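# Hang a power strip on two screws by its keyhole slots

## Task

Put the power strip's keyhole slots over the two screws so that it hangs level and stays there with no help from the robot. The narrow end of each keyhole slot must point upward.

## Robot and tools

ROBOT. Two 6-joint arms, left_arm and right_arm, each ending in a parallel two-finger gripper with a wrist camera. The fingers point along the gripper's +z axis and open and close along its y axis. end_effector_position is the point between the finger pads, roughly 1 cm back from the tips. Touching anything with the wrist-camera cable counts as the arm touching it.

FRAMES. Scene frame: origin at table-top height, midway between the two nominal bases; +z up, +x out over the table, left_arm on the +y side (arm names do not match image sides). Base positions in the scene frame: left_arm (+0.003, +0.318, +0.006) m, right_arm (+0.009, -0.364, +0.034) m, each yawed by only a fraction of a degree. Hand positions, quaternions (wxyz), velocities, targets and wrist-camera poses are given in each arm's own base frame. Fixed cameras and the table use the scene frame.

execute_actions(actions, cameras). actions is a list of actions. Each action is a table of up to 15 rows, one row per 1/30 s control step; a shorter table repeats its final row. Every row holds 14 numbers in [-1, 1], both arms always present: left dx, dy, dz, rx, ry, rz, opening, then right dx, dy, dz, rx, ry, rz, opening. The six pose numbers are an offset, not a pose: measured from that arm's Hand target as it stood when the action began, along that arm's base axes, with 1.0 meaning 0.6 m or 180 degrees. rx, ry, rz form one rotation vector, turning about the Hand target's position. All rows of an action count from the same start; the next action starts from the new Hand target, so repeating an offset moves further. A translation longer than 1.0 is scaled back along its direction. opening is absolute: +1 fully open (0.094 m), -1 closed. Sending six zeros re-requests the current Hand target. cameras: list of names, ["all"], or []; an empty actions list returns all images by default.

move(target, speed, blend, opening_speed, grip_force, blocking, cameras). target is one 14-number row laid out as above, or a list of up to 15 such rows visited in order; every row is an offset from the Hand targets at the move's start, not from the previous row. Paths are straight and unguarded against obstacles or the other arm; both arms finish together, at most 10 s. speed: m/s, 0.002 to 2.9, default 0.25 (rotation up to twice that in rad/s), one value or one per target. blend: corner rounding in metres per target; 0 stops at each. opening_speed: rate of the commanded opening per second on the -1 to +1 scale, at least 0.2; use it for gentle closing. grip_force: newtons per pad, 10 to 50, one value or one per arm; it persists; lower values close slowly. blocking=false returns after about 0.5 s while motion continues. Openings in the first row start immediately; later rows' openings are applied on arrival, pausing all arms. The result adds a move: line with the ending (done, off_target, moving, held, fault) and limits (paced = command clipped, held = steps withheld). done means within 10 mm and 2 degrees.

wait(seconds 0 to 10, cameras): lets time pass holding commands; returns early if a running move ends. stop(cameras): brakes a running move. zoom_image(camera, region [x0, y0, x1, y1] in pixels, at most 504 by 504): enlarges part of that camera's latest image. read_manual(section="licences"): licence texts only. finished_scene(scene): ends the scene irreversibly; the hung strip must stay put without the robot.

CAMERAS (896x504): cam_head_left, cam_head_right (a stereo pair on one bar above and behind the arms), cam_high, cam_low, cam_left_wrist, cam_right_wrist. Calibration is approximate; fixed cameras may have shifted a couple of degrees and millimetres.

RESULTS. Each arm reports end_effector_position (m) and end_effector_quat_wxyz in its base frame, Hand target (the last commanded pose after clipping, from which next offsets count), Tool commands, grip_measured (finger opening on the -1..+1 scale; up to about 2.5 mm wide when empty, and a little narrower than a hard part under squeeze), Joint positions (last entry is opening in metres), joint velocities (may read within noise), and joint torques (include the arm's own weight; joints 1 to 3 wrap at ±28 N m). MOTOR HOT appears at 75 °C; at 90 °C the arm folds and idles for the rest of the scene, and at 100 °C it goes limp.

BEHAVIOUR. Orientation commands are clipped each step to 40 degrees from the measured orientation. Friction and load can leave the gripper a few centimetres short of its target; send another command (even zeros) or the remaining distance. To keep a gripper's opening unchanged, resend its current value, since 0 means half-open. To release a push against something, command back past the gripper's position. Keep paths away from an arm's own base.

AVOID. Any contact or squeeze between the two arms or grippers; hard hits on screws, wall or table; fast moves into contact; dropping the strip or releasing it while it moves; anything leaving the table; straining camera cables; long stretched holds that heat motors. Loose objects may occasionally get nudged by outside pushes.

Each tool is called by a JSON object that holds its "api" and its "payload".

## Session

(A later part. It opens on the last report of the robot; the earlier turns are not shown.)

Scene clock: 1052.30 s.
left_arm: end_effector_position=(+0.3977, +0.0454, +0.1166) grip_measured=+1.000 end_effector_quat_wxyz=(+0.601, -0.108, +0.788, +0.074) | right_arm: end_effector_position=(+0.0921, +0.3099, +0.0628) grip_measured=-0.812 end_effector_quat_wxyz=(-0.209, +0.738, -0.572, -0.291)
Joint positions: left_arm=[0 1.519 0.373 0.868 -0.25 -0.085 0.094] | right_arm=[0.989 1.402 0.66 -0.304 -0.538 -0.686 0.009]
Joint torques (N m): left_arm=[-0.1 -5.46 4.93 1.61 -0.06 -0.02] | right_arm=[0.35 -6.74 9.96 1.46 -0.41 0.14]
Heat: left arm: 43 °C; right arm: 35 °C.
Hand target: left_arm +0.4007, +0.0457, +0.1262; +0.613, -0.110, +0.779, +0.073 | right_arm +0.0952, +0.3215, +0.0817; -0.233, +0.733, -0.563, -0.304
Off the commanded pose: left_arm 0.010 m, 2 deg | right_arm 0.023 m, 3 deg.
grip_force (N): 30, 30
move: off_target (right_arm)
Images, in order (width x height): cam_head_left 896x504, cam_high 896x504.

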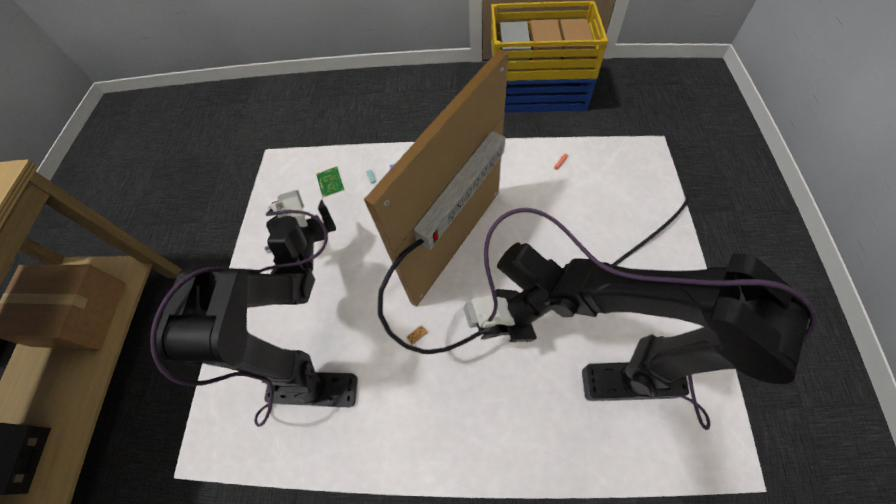

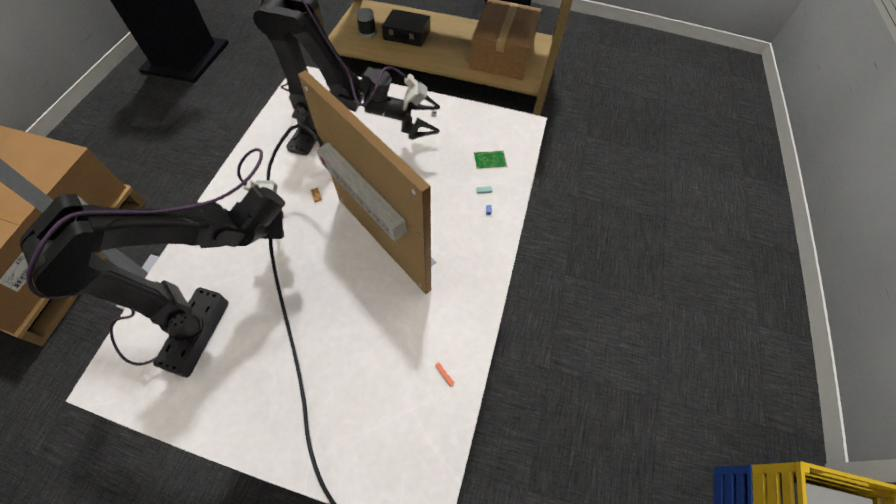

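{"api": "move", "payload": {"target": [[0,0,0,0,0,0,1,-0.09,0.1,0.02,0,0,0,-0.85],[0,0,0,0,0,0,1,-0.1,0.12,-0.08,0,0,0,-0.85]], "speed": 0.1, "blend": [0.02,0], "cameras": ["cam_high","cam_head_left"]}}

{"api": "zoom_image", "payload": {"camera": "cam_high", "region": [380, 190, 440, 250]}}

Scene clock: 1059.83 s.
left_arm: end_effector_position=(+0.3977, +0.0454, +0.1166) grip_measured=+1.000 end_effector_quat_wxyz=(+0.601, -0.108, +0.788, +0.074) | right_arm: end_effector_position=(+0.0384, +0.3887, +0.0342) grip_measured=-0.813 end_effector_quat_wxyz=(-0.229, +0.737, -0.564, -0.293)
Joint positions: left_arm=[0 1.519 0.373 0.868 -0.25 -0.085 0.094] | right_arm=[1.314 1.646 0.703 0.066 -0.344 -0.396 0.009]
Joint torques (N m): left_arm=[-0.18 -5.52 4.9 1.61 -0.08 -0.01] | right_arm=[0.53 -5.55 6.68 2.01 -0.24 0.17]
Heat: left arm: 43 °C; right arm: 35 °C.
Hand target: left_arm +0.4007, +0.0457, +0.1262; +0.613, -0.110, +0.779, +0.073 | right_arm +0.0352, +0.3935, +0.0337; -0.233, +0.733, -0.563, -0.304
Off the commanded pose: left_arm 0.010 m, 2 deg | right_arm 0.006 m, 1 deg.
grip_force (N): 30, 30
move: done
Images, in order (width x height): cam_head_left 896x504, cam_high 896x504.

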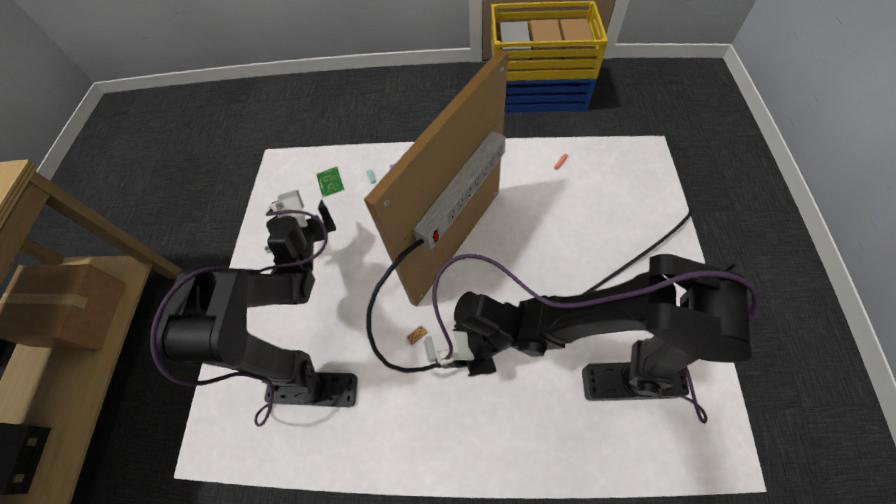

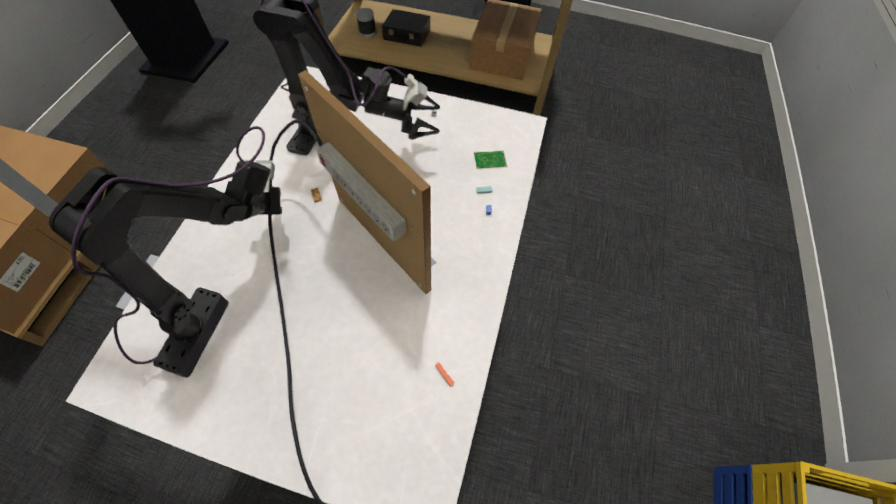

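Scaled by 8.400 from the camera's 896x504 image, which has a finer 1280x720 frame.

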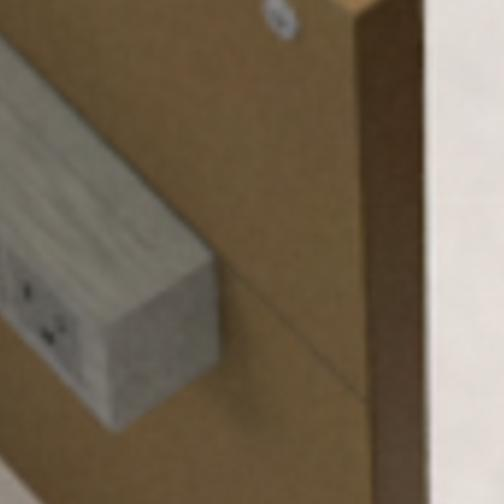

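{"api": "move", "payload": {"target": [0,0,0,0,0,0,1,0,0,-0.08,0,0,0,-0.85], "speed": 0.08, "cameras": ["cam_high","cam_head_left"]}}

{"api": "zoom_image", "payload": {"camera": "cam_high", "region": [380, 190, 440, 250]}}

{"api": "zoom_image", "payload": {"camera": "cam_head_left", "region": [370, 100, 570, 340]}}

Scene clock: 1066.10 s.
left_arm: end_effector_position=(+0.3977, +0.0454, +0.1166) grip_measured=+1.000 end_effector_quat_wxyz=(+0.601, -0.108, +0.788, +0.074) | right_arm: end_effector_position=(+0.0397, +0.3938, -0.0094) grip_measured=-0.813 end_effector_quat_wxyz=(-0.238, +0.735, -0.561, -0.296)
Joint positions: left_arm=[0 1.519 0.373 0.868 -0.25 -0.085 0.094] | right_arm=[1.314 1.814 0.64 0.319 -0.344 -0.394 0.009]
Joint torques (N m): left_arm=[-0.16 -5.44 4.93 1.62 -0.06 -0.01] | right_arm=[0.49 -5.81 5.49 1.94 -0.23 0.12]
Heat: left arm: 43 °C; right arm: 35 °C.
Hand target: left_arm +0.4007, +0.0457, +0.1262; +0.613, -0.110, +0.779, +0.073 | right_arm +0.0352, +0.3935, -0.0142; -0.233, +0.733, -0.563, -0.304
Off the commanded pose: left_arm 0.010 m, 2 deg | right_arm 0.007 m, 1 deg.
grip_force (N): 30, 30
move: done
Images, in order (width x height): cam_head_left 896x504, cam_high 896x504.

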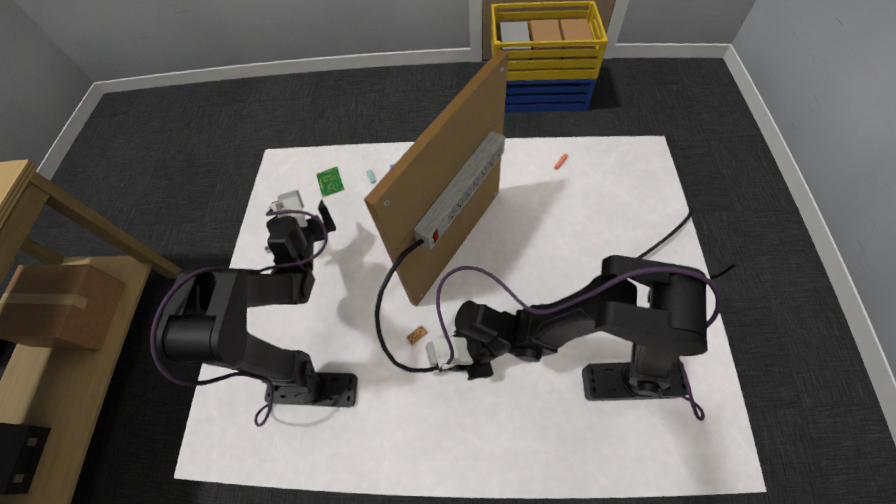

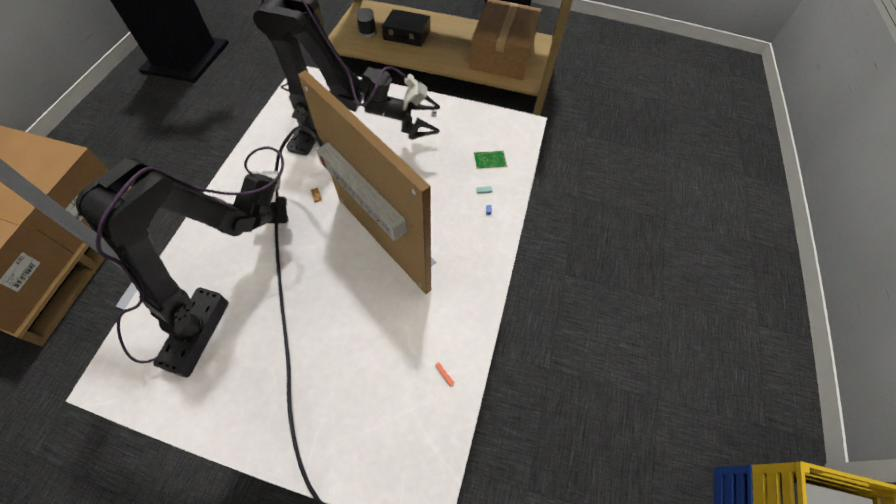

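Scaled by 8.400 from the camera's 896x504 image, which has a finer 1280x720 frame.

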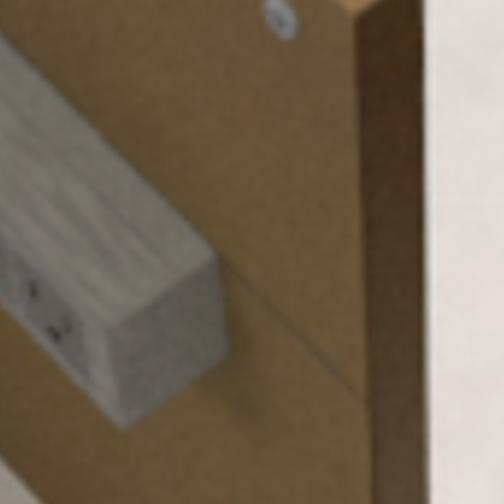

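Scaled by 2.100 from the camera's 896x504 image, which has a finer 1280x720 frame.

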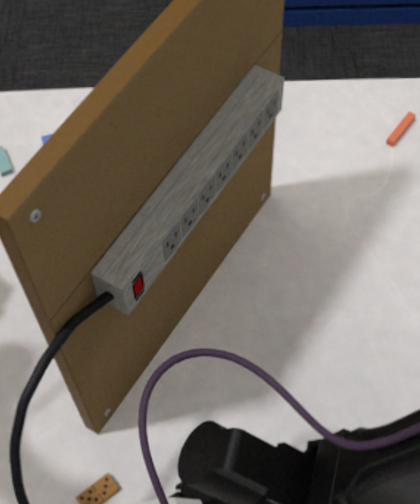

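{"api": "move", "payload": {"target": [0,0,0,0,0,0,1,0,0,-0.02,0,0,0,-0.85], "speed": 0.06}}

{"api": "move", "payload": {"target": [0,0,0,0,0,0,1,0,0,0,0,0,0,-0.4], "opening_speed": 0.3, "cameras": ["cam_high","cam_head_left"]}}

{"api": "zoom_image", "payload": {"camera": "cam_high", "region": [380, 190, 440, 250]}}

Scene clock: 1071.43 s.
left_arm: end_effector_position=(+0.3977, +0.0454, +0.1166) grip_measured=+1.000 end_effector_quat_wxyz=(+0.601, -0.108, +0.788, +0.074) | right_arm: end_effector_position=(+0.0405, +0.3972, -0.0170) grip_measured=-0.813 end_effector_quat_wxyz=(-0.245, +0.733, -0.558, -0.300)
Joint positions: left_arm=[0 1.519 0.373 0.868 -0.25 -0.085 0.094] | right_arm=[1.314 1.858 0.631 0.389 -0.344 -0.393 0.009]
Joint torques (N m): left_arm=[-0.1 -5.48 4.83 1.64 -0.06 -0.01] | right_arm=[0.54 -5.55 5.14 1.78 -0.21 0.11]
Heat: left arm: 43 °C; right arm: 35 °C.
Hand target: left_arm +0.4007, +0.0457, +0.1262; +0.613, -0.110, +0.779, +0.073 | right_arm +0.0352, +0.3935, -0.0262; -0.233, +0.733, -0.563, -0.304
Off the commanded pose: left_arm 0.010 m, 2 deg | right_arm 0.011 m, 2 deg.
grip_force (N): 30, 30
move: off_target (right_arm)

Scene clock: 1073.13 s.
left_arm: end_effector_position=(+0.3977, +0.0454, +0.1166) grip_measured=+1.000 end_effector_quat_wxyz=(+0.601, -0.108, +0.788, +0.074) | right_arm: end_effector_position=(+0.0408, +0.3984, -0.0164) grip_measured=-0.402 end_effector_quat_wxyz=(-0.247, +0.731, -0.560, -0.302)
Joint positions: left_arm=[0 1.519 0.373 0.868 -0.25 -0.085 0.094] | right_arm=[1.314 1.86 0.631 0.398 -0.344 -0.387 0.028]
Joint torques (N m): left_arm=[-0.09 -5.42 4.96 1.63 -0.08 -0.03] | right_arm=[0.54 -5.76 5.2 1.78 -0.23 0.07]
Heat: left arm: 43 °C; right arm: 35 °C.
Hand target: left_arm +0.4007, +0.0457, +0.1262; +0.613, -0.110, +0.779, +0.073 | right_arm +0.0352, +0.3935, -0.0262; -0.233, +0.733, -0.563, -0.304
Off the commanded pose: left_arm 0.010 m, 2 deg | right_arm 0.012 m, 2 deg.
grip_force (N): 30, 30
move: off_target (right_arm)
Images, in order (width x height): cam_head_left 896x504, cam_high 896x504.

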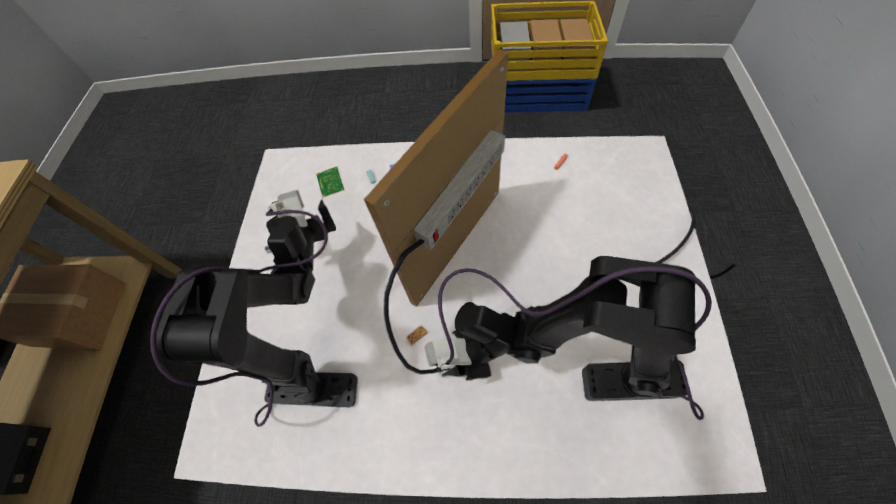

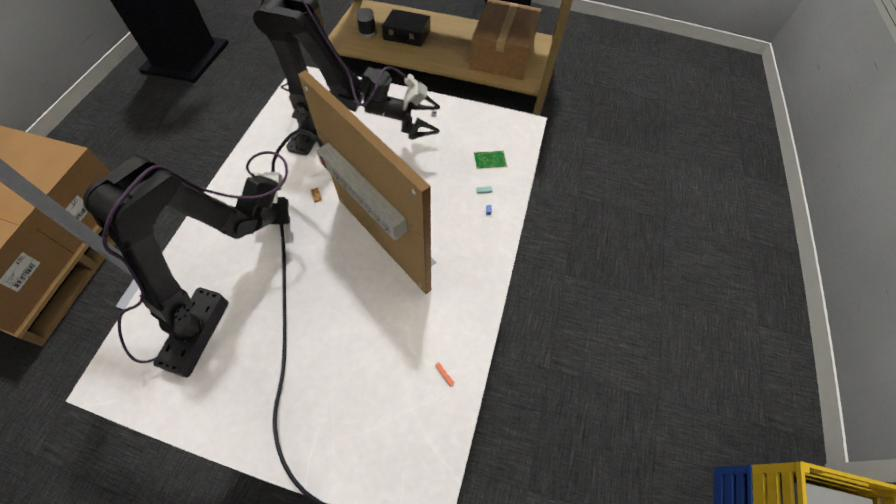

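Scaled by 8.400 from the camera's 896x504 image, which has a finer 1280x720 frame.

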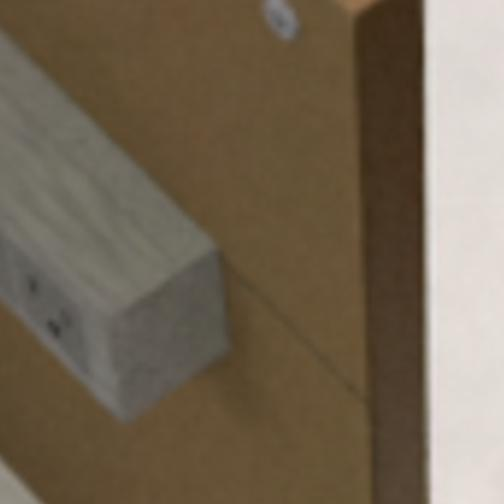

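{"api": "move", "payload": {"target": [0,0,0,0,0,0,1,0,0,0.01,0,0,0,-0.85], "speed": 0.06, "opening_speed": 0.6}}

{"api": "move", "payload": {"target": [[0,0,0,0,0,0,1,-0.02,0.02,0.1,0,0,0,-0.85],[0,0,0,0,0,0,1,-0.09,0.07,0.1,0,0,0,-0.85],[0,0,0,0,0,0,1,-0.1,0.07,0,0,0,0,-0.85]], "speed": 0.1, "blend": [0.02,0.02,0], "cameras": ["cam_high","cam_head_left"]}}

{"api": "zoom_image", "payload": {"camera": "cam_high", "region": [380, 190, 440, 250]}}

Scene clock: 1083.87 s.
left_arm: end_effector_position=(+0.3977, +0.0454, +0.1166) grip_measured=+1.000 end_effector_quat_wxyz=(+0.601, -0.108, +0.788, +0.074) | right_arm: end_effector_position=(+0.0403, +0.3976, -0.0172) grip_measured=-0.831 end_effector_quat_wxyz=(-0.245, +0.732, -0.560, -0.302)
Joint positions: left_arm=[0 1.519 0.373 0.868 -0.25 -0.085 0.094] | right_arm=[1.314 1.86 0.631 0.393 -0.346 -0.387 0.008]
Joint torques (N m): left_arm=[-0.1 -5.5 4.85 1.63 -0.08 -0.01] | right_arm=[0.43 -7.64 5.37 1.5 -0.24 0.09]
Heat: left arm: 43 °C; right arm: 34 °C.
Hand target: left_arm +0.4007, +0.0457, +0.1262; +0.613, -0.110, +0.779, +0.073 | right_arm +0.0352, +0.3936, -0.0202; -0.233, +0.733, -0.563, -0.304
Off the commanded pose: left_arm 0.010 m, 2 deg | right_arm 0.007 m, 1 deg.
grip_force (N): 30, 30
move: done

Scene clock: 1086.33 s.
left_arm: end_effector_position=(+0.3977, +0.0454, +0.1166) grip_measured=+1.000 end_effector_quat_wxyz=(+0.601, -0.108, +0.788, +0.074) | right_arm: end_effector_position=(-0.0153, +0.4389, -0.0105) grip_measured=-0.832 end_effector_quat_wxyz=(-0.246, +0.728, -0.566, -0.299)
Joint positions: left_arm=[0 1.519 0.373 0.868 -0.25 -0.085 0.094] | right_arm=[1.526 1.924 0.766 0.363 -0.189 -0.218 0.008]
Joint torques (N m): left_arm=[-0.06 -5.53 4.92 1.62 -0.07 0] | right_arm=[1.21 -6.53 5.46 1.98 -0.24 0.07]
Heat: left arm: 43 °C; right arm: 34 °C.
Hand target: left_arm +0.4007, +0.0457, +0.1262; +0.613, -0.110, +0.779, +0.073 | right_arm -0.0248, +0.4354, -0.0204; -0.233, +0.733, -0.563, -0.303
Off the commanded pose: left_arm 0.010 m, 2 deg | right_arm 0.014 m, 2 deg.
grip_force (N): 30, 30
move: off_target (right_arm)
Images, in order (width x height): cam_head_left 896x504, cam_high 896x504.

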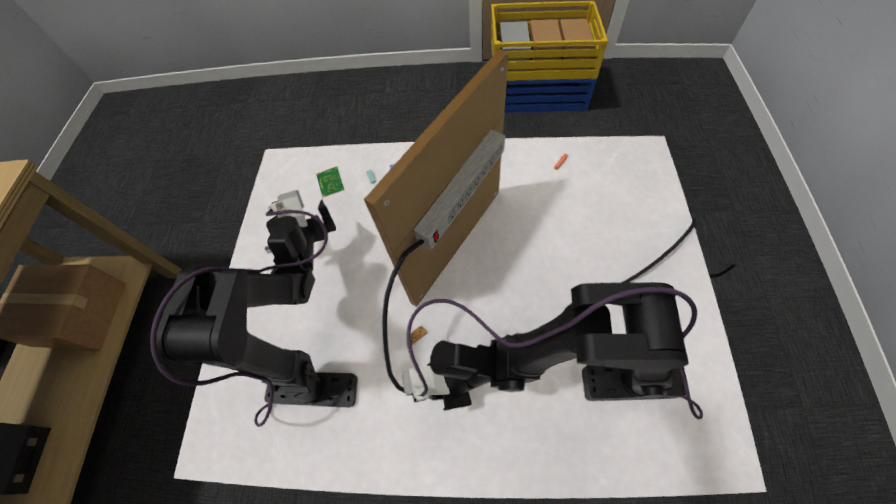

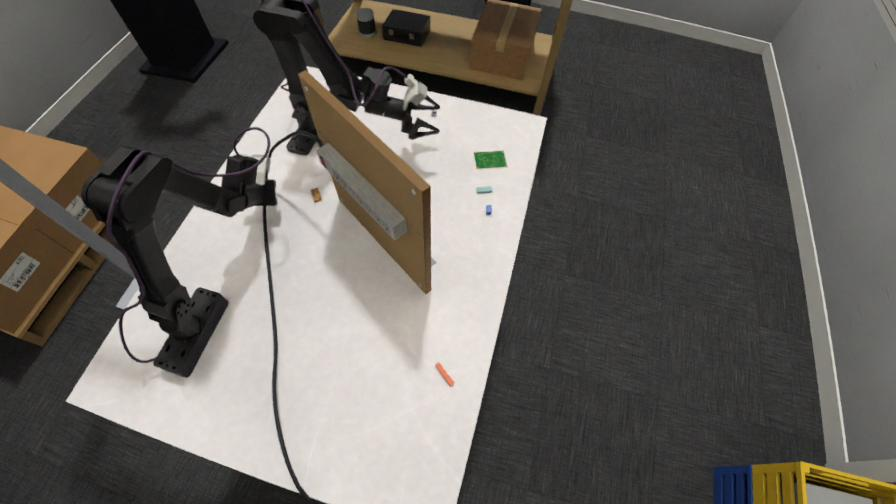

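Scaled by 8.400 from the camera's 896x504 image, which has a finer 1280x720 frame.

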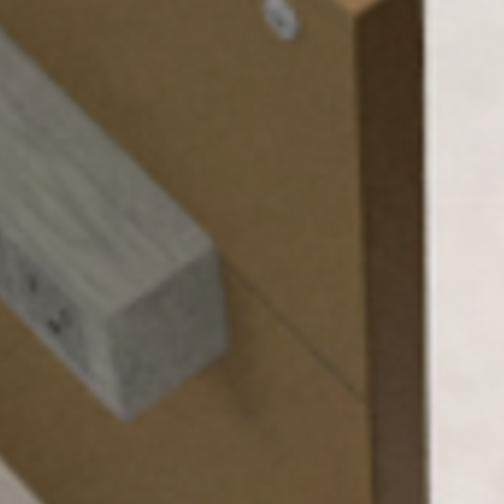

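{"api": "move", "payload": {"target": [[0,0,0,0,0,0,1,0,0,0.2,0,0,0,-0.85]], "speed": 0.12, "cameras": ["cam_high"]}}

{"api": "zoom_image", "payload": {"camera": "cam_high", "region": [380, 190, 440, 250]}}

{"api": "move", "payload": {"target": [[0,0,0,0,0,0,1,0,0,-0.2,0,0,0,-0.85]], "speed": 0.08}}

{"api": "move", "payload": {"target": [0,0,0,0,0,0,1,0,0,0,0,0,0,-0.4], "opening_speed": 0.3, "cameras": ["cam_high","cam_head_left"]}}

{"api": "zoom_image", "payload": {"camera": "cam_high", "region": [380, 190, 440, 250]}}

Scene clock: 1093.17 s.
left_arm: end_effector_position=(+0.3977, +0.0454, +0.1166) grip_measured=+1.000 end_effector_quat_wxyz=(+0.601, -0.108, +0.788, +0.074) | right_arm: end_effector_position=(-0.0198, +0.4212, +0.0720) grip_measured=-0.832 end_effector_quat_wxyz=(-0.208, +0.741, -0.577, -0.275)
Joint positions: left_arm=[0 1.519 0.373 0.868 -0.25 -0.085 0.094] | right_arm=[1.534 1.651 0.926 -0.164 -0.19 -0.217 0.008]
Joint torques (N m): left_arm=[-0.1 -5.46 4.93 1.63 -0.08 -0.02] | right_arm=[0.53 -10.41 10.35 1.84 -0.24 0.05]
Heat: left arm: 43 °C; right arm: 34 °C.
Hand target: left_arm +0.4007, +0.0457, +0.1262; +0.613, -0.110, +0.779, +0.073 | right_arm -0.0248, +0.4354, +0.0996; -0.233, +0.733, -0.563, -0.304
Off the commanded pose: left_arm 0.010 m, 2 deg | right_arm 0.031 m, 5 deg.
grip_force (N): 30, 30
move: off_target (right_arm)
Images, in order (width x height): cam_high 896x504.

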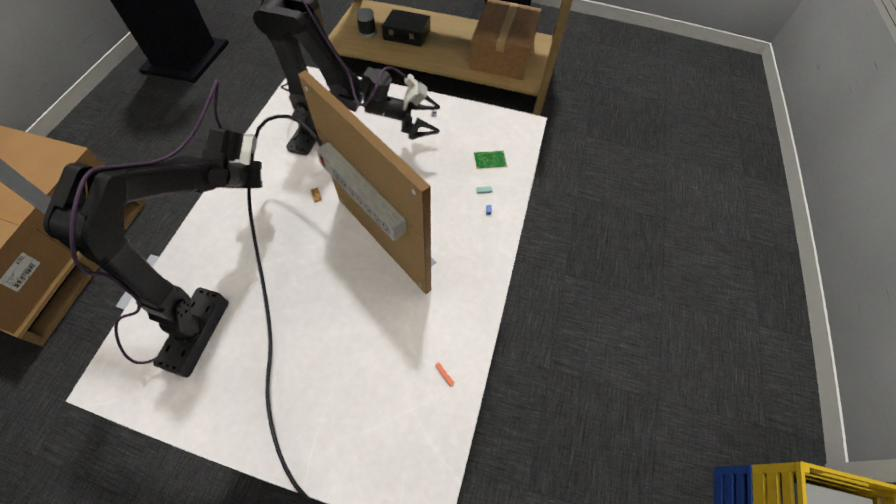

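Scaled by 8.400 from the camera's 896x504 image, which has a finer 1280x720 frame.

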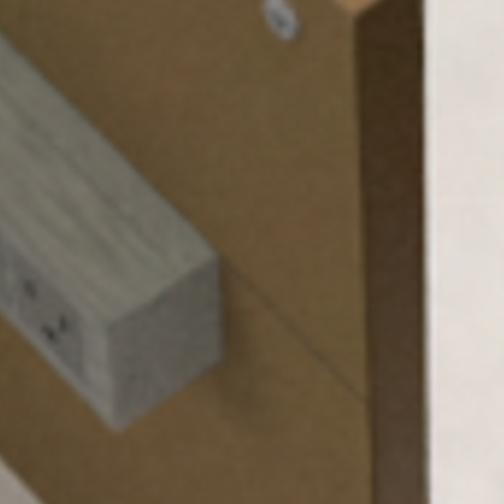

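Scene clock: 1095.33 s.
left_arm: end_effector_position=(+0.3977, +0.0454, +0.1166) grip_measured=+1.000 end_effector_quat_wxyz=(+0.601, -0.108, +0.788, +0.074) | right_arm: end_effector_position=(-0.0192, +0.4396, -0.0103) grip_measured=-0.832 end_effector_quat_wxyz=(-0.245, +0.730, -0.562, -0.301)
Joint positions: left_arm=[0 1.519 0.373 0.868 -0.25 -0.085 0.094] | right_arm=[1.534 1.926 0.767 0.367 -0.191 -0.217 0.008]
Joint torques (N m): left_arm=[-0.12 -5.5 4.9 1.62 -0.06 0] | right_arm=[0.53 -6.67 5.59 1.93 -0.21 0.07]
Heat: left arm: 43 °C; right arm: 34 °C.
Hand target: left_arm +0.4007, +0.0457, +0.1262; +0.613, -0.110, +0.779, +0.073 | right_arm -0.0248, +0.4355, -0.0203; -0.233, +0.733, -0.563, -0.304
Off the commanded pose: left_arm 0.010 m, 2 deg | right_arm 0.012 m, 1 deg.
grip_force (N): 30, 30
move: off_target (right_arm)

Scene clock: 1097.03 s.
left_arm: end_effector_position=(+0.3977, +0.0454, +0.1166) grip_measured=+1.000 end_effector_quat_wxyz=(+0.601, -0.108, +0.788, +0.074) | right_arm: end_effector_position=(-0.0192, +0.4404, -0.0095) grip_measured=-0.402 end_effector_quat_wxyz=(-0.247, +0.730, -0.561, -0.302)
Joint positions: left_arm=[0 1.519 0.373 0.868 -0.25 -0.085 0.094] | right_arm=[1.534 1.926 0.767 0.372 -0.191 -0.216 0.028]
Joint torques (N m): left_arm=[-0.1 -5.42 4.93 1.62 -0.07 0] | right_arm=[0.4 -6.63 5.37 1.9 -0.22 0.07]
Heat: left arm: 43 °C; right arm: 34 °C.
Hand target: left_arm +0.4007, +0.0457, +0.1262; +0.613, -0.110, +0.779, +0.073 | right_arm -0.0248, +0.4355, -0.0203; -0.233, +0.733, -0.563, -0.304
Off the commanded pose: left_arm 0.010 m, 2 deg | right_arm 0.013 m, 2 deg.
grip_force (N): 30, 30
move: off_target (right_arm)
Images, in order (width x height): cam_head_left 896x504, cam_high 896x504.

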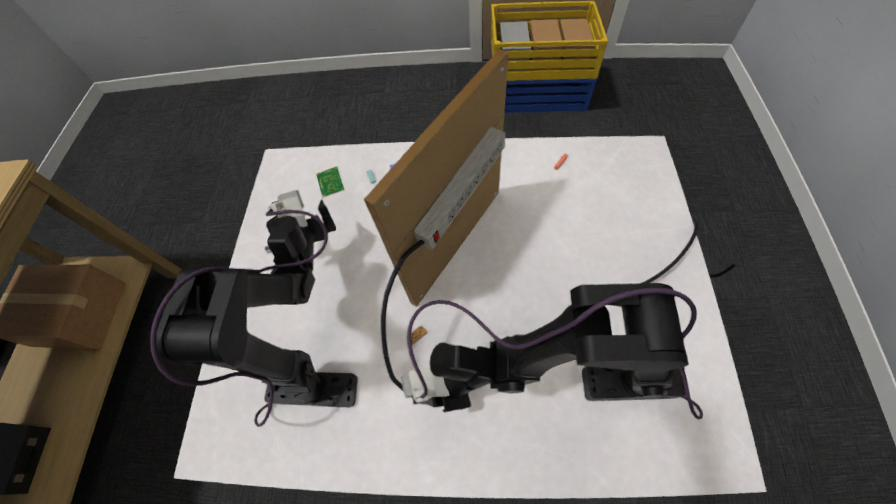

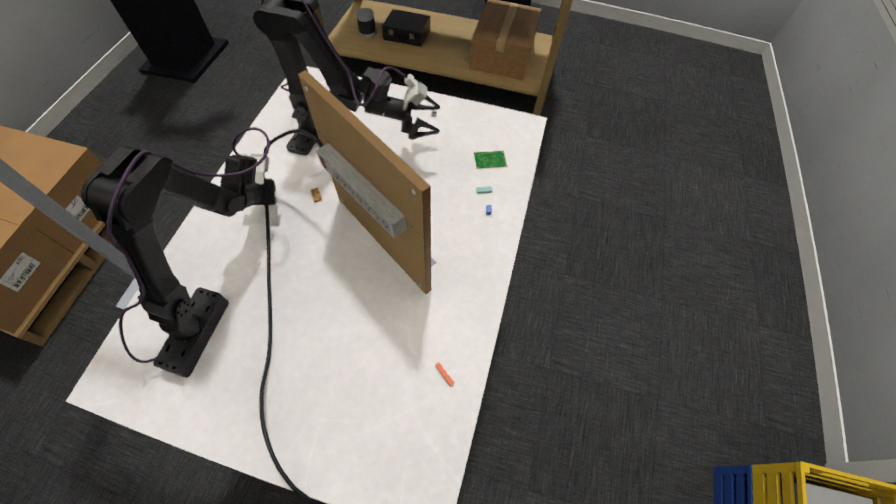

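Scaled by 8.400 from the camera's 896x504 image, which has a finer 1280x720 frame.

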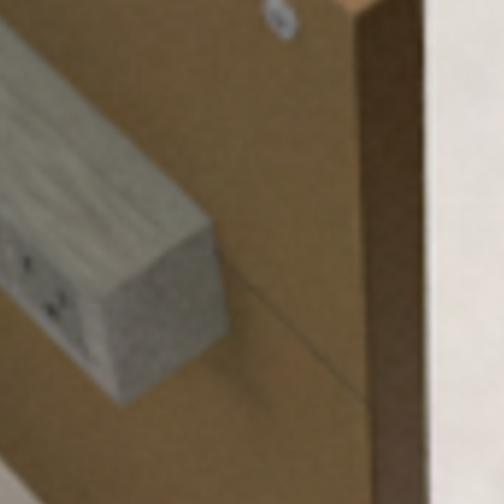

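{"api": "move", "payload": {"target": [0,0,0,0,0,0,1,0,0,0.005,0,0,0,-0.85], "speed": 0.06, "opening_speed": 0.6}}

{"api": "move", "payload": {"target": [[0,0,0,0,0,0,1,0.05,-0.05,0.17,0,0,0,-0.85],[0,0,0,0,0,0,1,0.2,-0.2,0.17,0,0,0,-0.85]], "speed": 0.12, "blend": [0.02,0], "cameras": ["cam_high"]}}

{"api": "zoom_image", "payload": {"camera": "cam_high", "region": [380, 190, 440, 250]}}

{"api": "move", "payload": {"target": [0,0,0,0,0,0,1,0,0,-0.155,0,0,0,-0.85], "speed": 0.06, "cameras": ["cam_high","cam_head_left"]}}

{"api": "zoom_image", "payload": {"camera": "cam_high", "region": [380, 190, 440, 250]}}

Scene clock: 1122.00 s.
left_arm: end_effector_position=(+0.3977, +0.0454, +0.1166) grip_measured=+1.000 end_effector_quat_wxyz=(+0.601, -0.108, +0.788, +0.074) | right_arm: end_effector_position=(-0.0192, +0.4404, -0.0095) grip_measured=-0.847 end_effector_quat_wxyz=(-0.247, +0.730, -0.561, -0.302)
Joint positions: left_arm=[0 1.519 0.373 0.868 -0.25 -0.085 0.094] | right_arm=[1.534 1.926 0.767 0.372 -0.191 -0.216 0.007]
Joint torques (N m): left_arm=[-0.09 -5.45 4.86 1.61 -0.07 0] | right_arm=[0.54 -7.54 5.64 1.79 -0.19 0.06]
Heat: left arm: 43 °C; right arm: 34 °C.
Hand target: left_arm +0.4007, +0.0457, +0.1262; +0.613, -0.110, +0.779, +0.073 | right_arm -0.0248, +0.4356, -0.0172; -0.233, +0.733, -0.563, -0.304
Off the commanded pose: left_arm 0.010 m, 2 deg | right_arm 0.011 m, 2 deg.
grip_force (N): 30, 30
move: off_target (right_arm)

Scene clock: 1124.77 s.
left_arm: end_effector_position=(+0.3977, +0.0454, +0.1166) grip_measured=+1.000 end_effector_quat_wxyz=(+0.601, -0.108, +0.788, +0.074) | right_arm: end_effector_position=(+0.0946, +0.3146, +0.0765) grip_measured=-0.847 end_effector_quat_wxyz=(-0.219, +0.735, -0.569, -0.297)
Joint positions: left_arm=[0 1.519 0.373 0.868 -0.25 -0.085 0.094] | right_arm=[0.985 1.382 0.689 -0.327 -0.548 -0.68 0.007]
Joint torques (N m): left_arm=[-0.12 -5.52 4.85 1.62 -0.07 0] | right_arm=[-0.46 -6.99 7.32 1.47 -0.36 -0.06]
Heat: left arm: 43 °C; right arm: 34 °C.
Hand target: left_arm +0.4007, +0.0457, +0.1262; +0.613, -0.110, +0.779, +0.073 | right_arm +0.0952, +0.3155, +0.0848; -0.233, +0.733, -0.562, -0.304
Off the commanded pose: left_arm 0.010 m, 2 deg | right_arm 0.008 m, 2 deg.
grip_force (N): 30, 30
move: done
Images, in order (width x height): cam_high 896x504.

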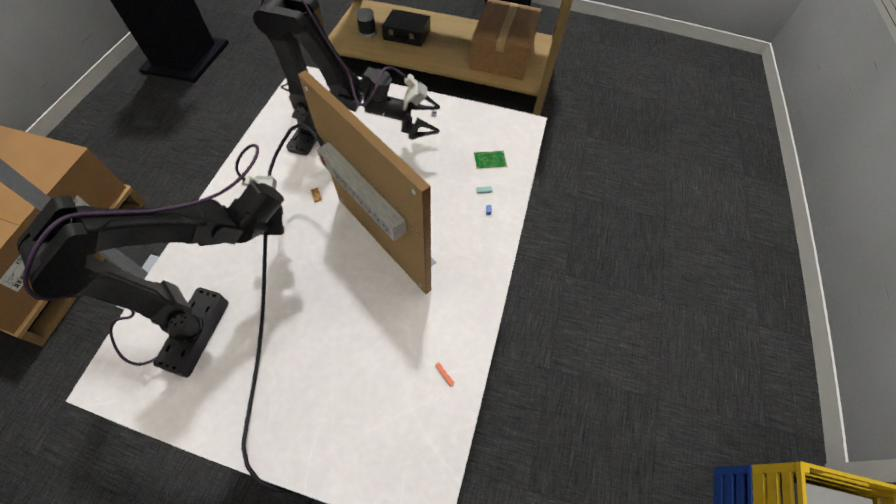

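Scaled by 8.400 from the camera's 896x504 image, which has a finer 1280x720 frame.

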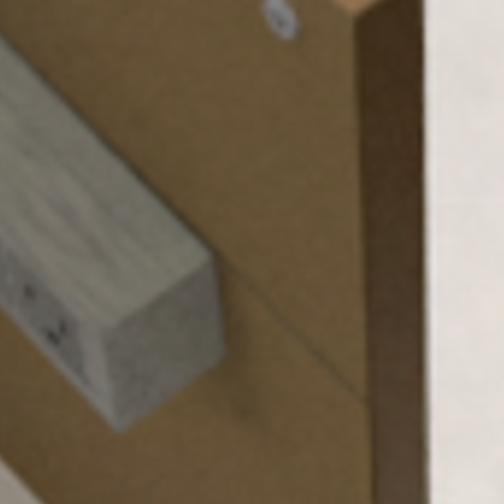

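Scene clock: 1126.93 s.
left_arm: end_effector_position=(+0.3977, +0.0454, +0.1166) grip_measured=+1.000 end_effector_quat_wxyz=(+0.601, -0.108, +0.788, +0.074) | right_arm: end_effector_position=(+0.0957, +0.3166, -0.0048) grip_measured=-0.847 end_effector_quat_wxyz=(-0.233, +0.735, -0.562, -0.299)
Joint positions: left_arm=[0 1.519 0.373 0.868 -0.25 -0.085 0.094] | right_arm=[0.985 1.644 0.492 0.163 -0.549 -0.682 0.007]
Joint torques (N m): left_arm=[-0.13 -5.5 4.9 1.64 -0.05 0] | right_arm=[-0.5 -4.38 5.18 1.65 -0.35 -0.01]
Heat: left arm: 43 °C; right arm: 34 °C.
Hand target: left_arm +0.4007, +0.0457, +0.1262; +0.613, -0.110, +0.779, +0.073 | right_arm +0.0951, +0.3154, -0.0083; -0.233, +0.733, -0.563, -0.304
Off the commanded pose: left_arm 0.010 m, 2 deg | right_arm 0.004 m, 1 deg.
grip_force (N): 30, 30
move: done
Images, in order (width x height): cam_head_left 896x504, cam_high 896x504.

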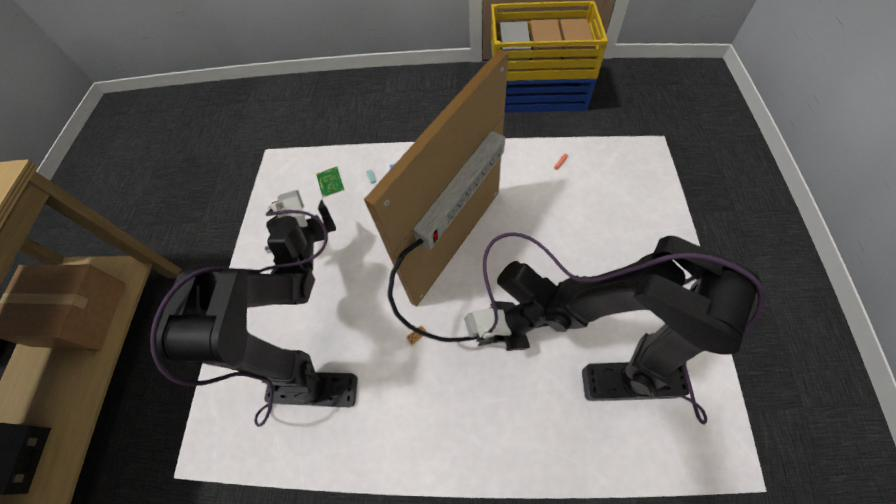

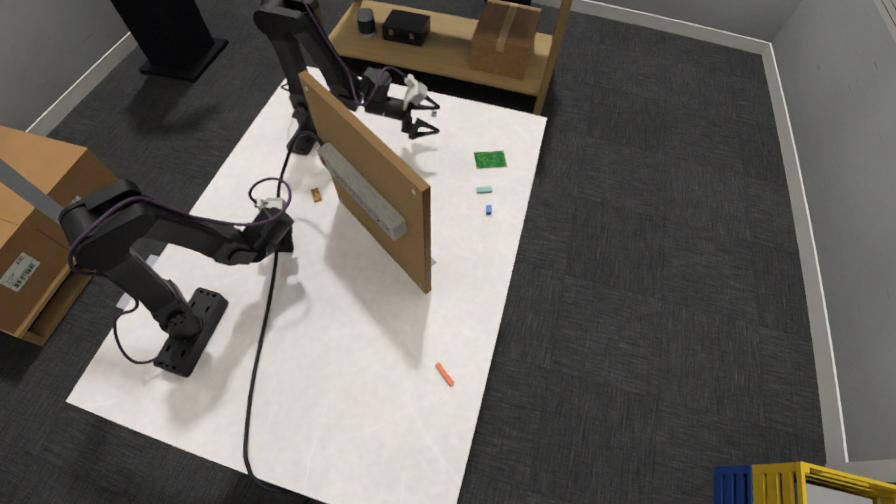

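Scaled by 8.400 from the camera's 896x504 image, which has a finer 1280x720 frame.

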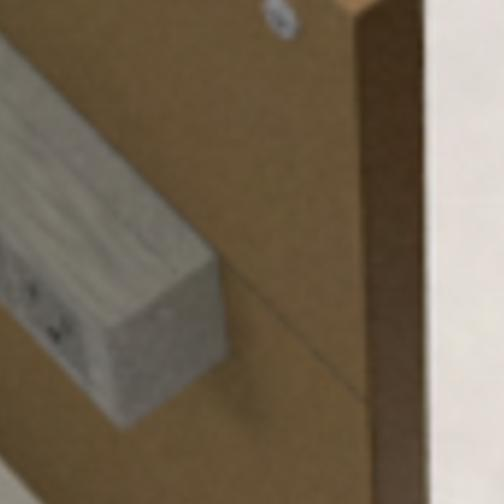

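{"api": "move", "payload": {"target": [0,0,0,0,0,0,1,0,0,-0.02,0,0,0,-0.85], "speed": 0.05, "cameras": ["cam_high"]}}

{"api": "zoom_image", "payload": {"camera": "cam_high", "region": [380, 190, 440, 250]}}

{"api": "move", "payload": {"target": [0,0,0,0,0,0,1,0,0,0,0,0,0,-0.4], "opening_speed": 0.3, "cameras": ["cam_high","cam_head_left","cam_right_wrist"]}}

{"api": "zoom_image", "payload": {"camera": "cam_high", "region": [380, 190, 440, 250]}}

Scene clock: 1133.77 s.
left_arm: end_effector_position=(+0.3977, +0.0454, +0.1166) grip_measured=+1.000 end_effector_quat_wxyz=(+0.601, -0.108, +0.788, +0.074) | right_arm: end_effector_position=(+0.0967, +0.3181, -0.0156) grip_measured=-0.847 end_effector_quat_wxyz=(-0.237, +0.735, -0.561, -0.299)
Joint positions: left_arm=[0 1.519 0.373 0.868 -0.25 -0.085 0.094] | right_arm=[0.985 1.7 0.478 0.241 -0.549 -0.682 0.007]
Joint torques (N m): left_arm=[-0.09 -5.53 4.9 1.62 -0.07 0] | right_arm=[-0.53 -4.37 4.83 1.67 -0.35 -0.02]
Heat: left arm: 43 °C; right arm: 33 °C.
Hand target: left_arm +0.4007, +0.0457, +0.1262; +0.613, -0.110, +0.779, +0.073 | right_arm +0.0952, +0.3155, -0.0202; -0.233, +0.733, -0.563, -0.304
Off the commanded pose: left_arm 0.010 m, 2 deg | right_arm 0.006 m, 1 deg.
grip_force (N): 30, 30
move: done
Images, in order (width x height): cam_high 896x504.

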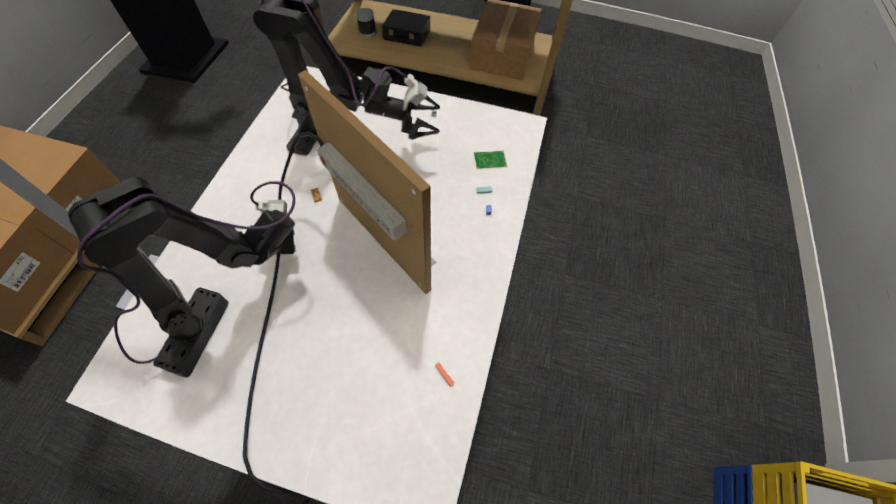

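Scaled by 8.400 from the camera's 896x504 image, which has a finer 1280x720 frame.

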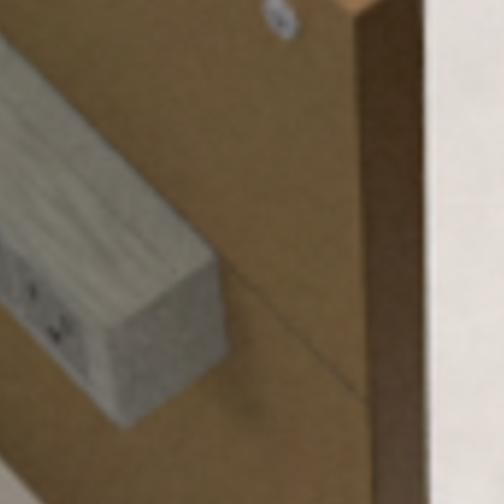

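Scene clock: 1135.47 s.
left_arm: end_effector_position=(+0.3977, +0.0454, +0.1166) grip_measured=+1.000 end_effector_quat_wxyz=(+0.601, -0.108, +0.788, +0.074) | right_arm: end_effector_position=(+0.0971, +0.3187, -0.0151) grip_measured=-0.402 end_effector_quat_wxyz=(-0.239, +0.735, -0.560, -0.299)
Joint positions: left_arm=[0 1.519 0.373 0.868 -0.25 -0.085 0.094] | right_arm=[0.985 1.7 0.477 0.245 -0.549 -0.682 0.028]
Joint torques (N m): left_arm=[-0.12 -5.46 4.86 1.62 -0.08 -0.01] | right_arm=[-0.47 -4.38 4.94 1.6 -0.37 0]
Heat: left arm: 43 °C; right arm: 33 °C.
Hand target: left_arm +0.4007, +0.0457, +0.1262; +0.613, -0.110, +0.779, +0.073 | right_arm +0.0951, +0.3154, -0.0203; -0.233, +0.733, -0.563, -0.304
Off the commanded pose: left_arm 0.010 m, 2 deg | right_arm 0.006 m, 1 deg.
grip_force (N): 30, 30
move: done
camera_calibration:
cam_right_wrist: T_world_to_cam=[[0.964042, 0.265729, 0.00325277, -0.177302], [0.252823, -0.913311, -0.319285, 0.296683], [-0.0818726, 0.308627, -0.947653, -0.0121109], [0, 0, 0, 1]] pos_world=[0.0949263, 0.321816, 0.0838263]
Images, in order (width x height): cam_head_left 896x504, cam_high 896x504, cam_right_wrist 896x504.

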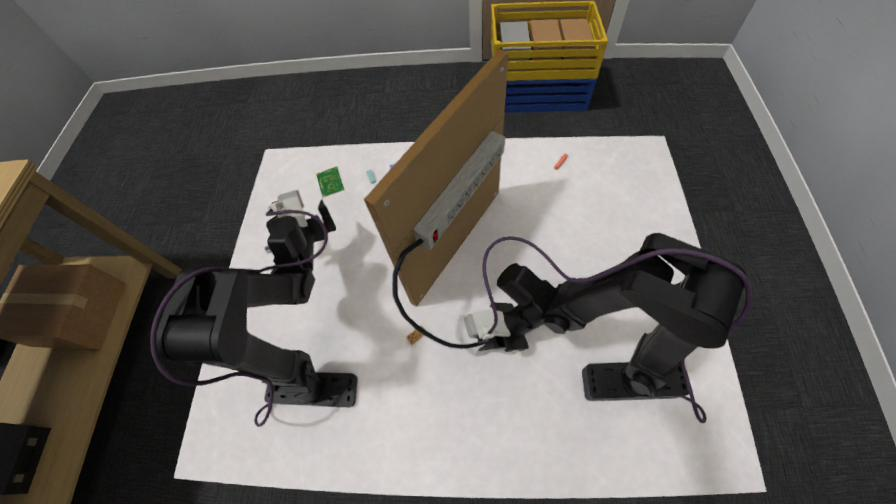

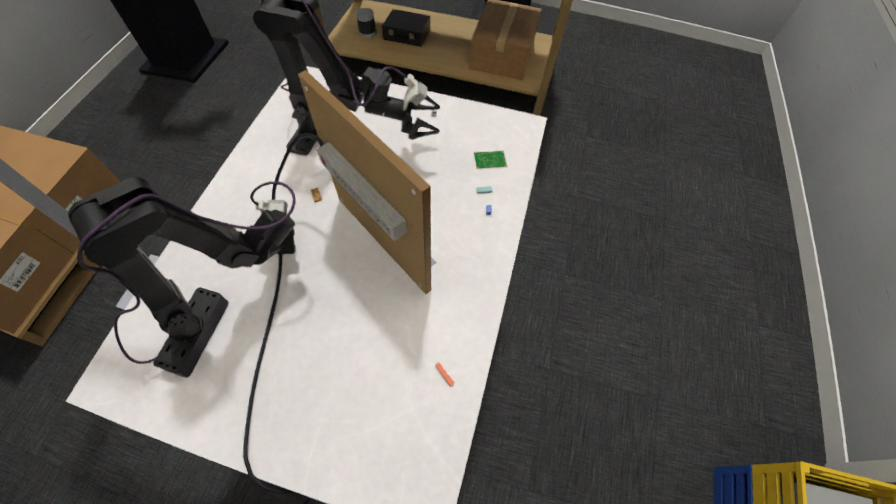

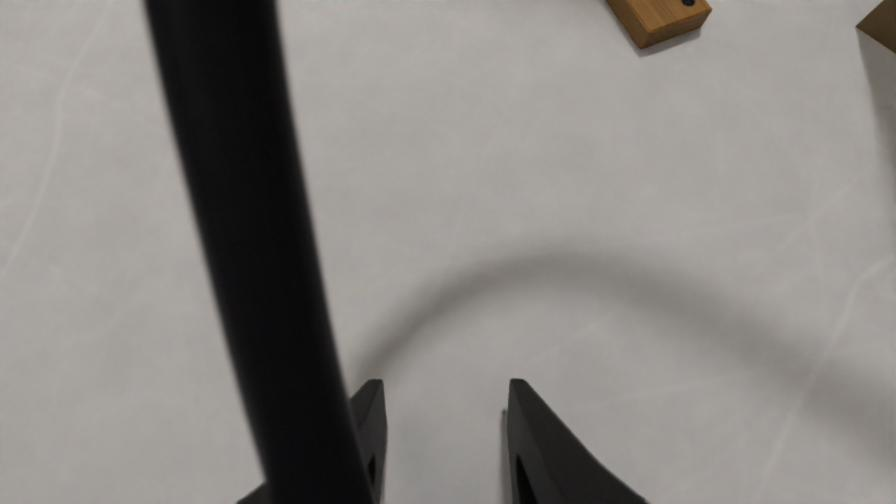

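Scaled by 8.400 from the camera's 896x504 image, which has a finer 1280x720 frame.

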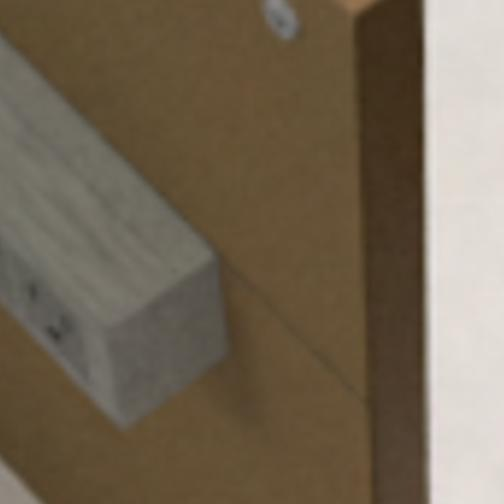

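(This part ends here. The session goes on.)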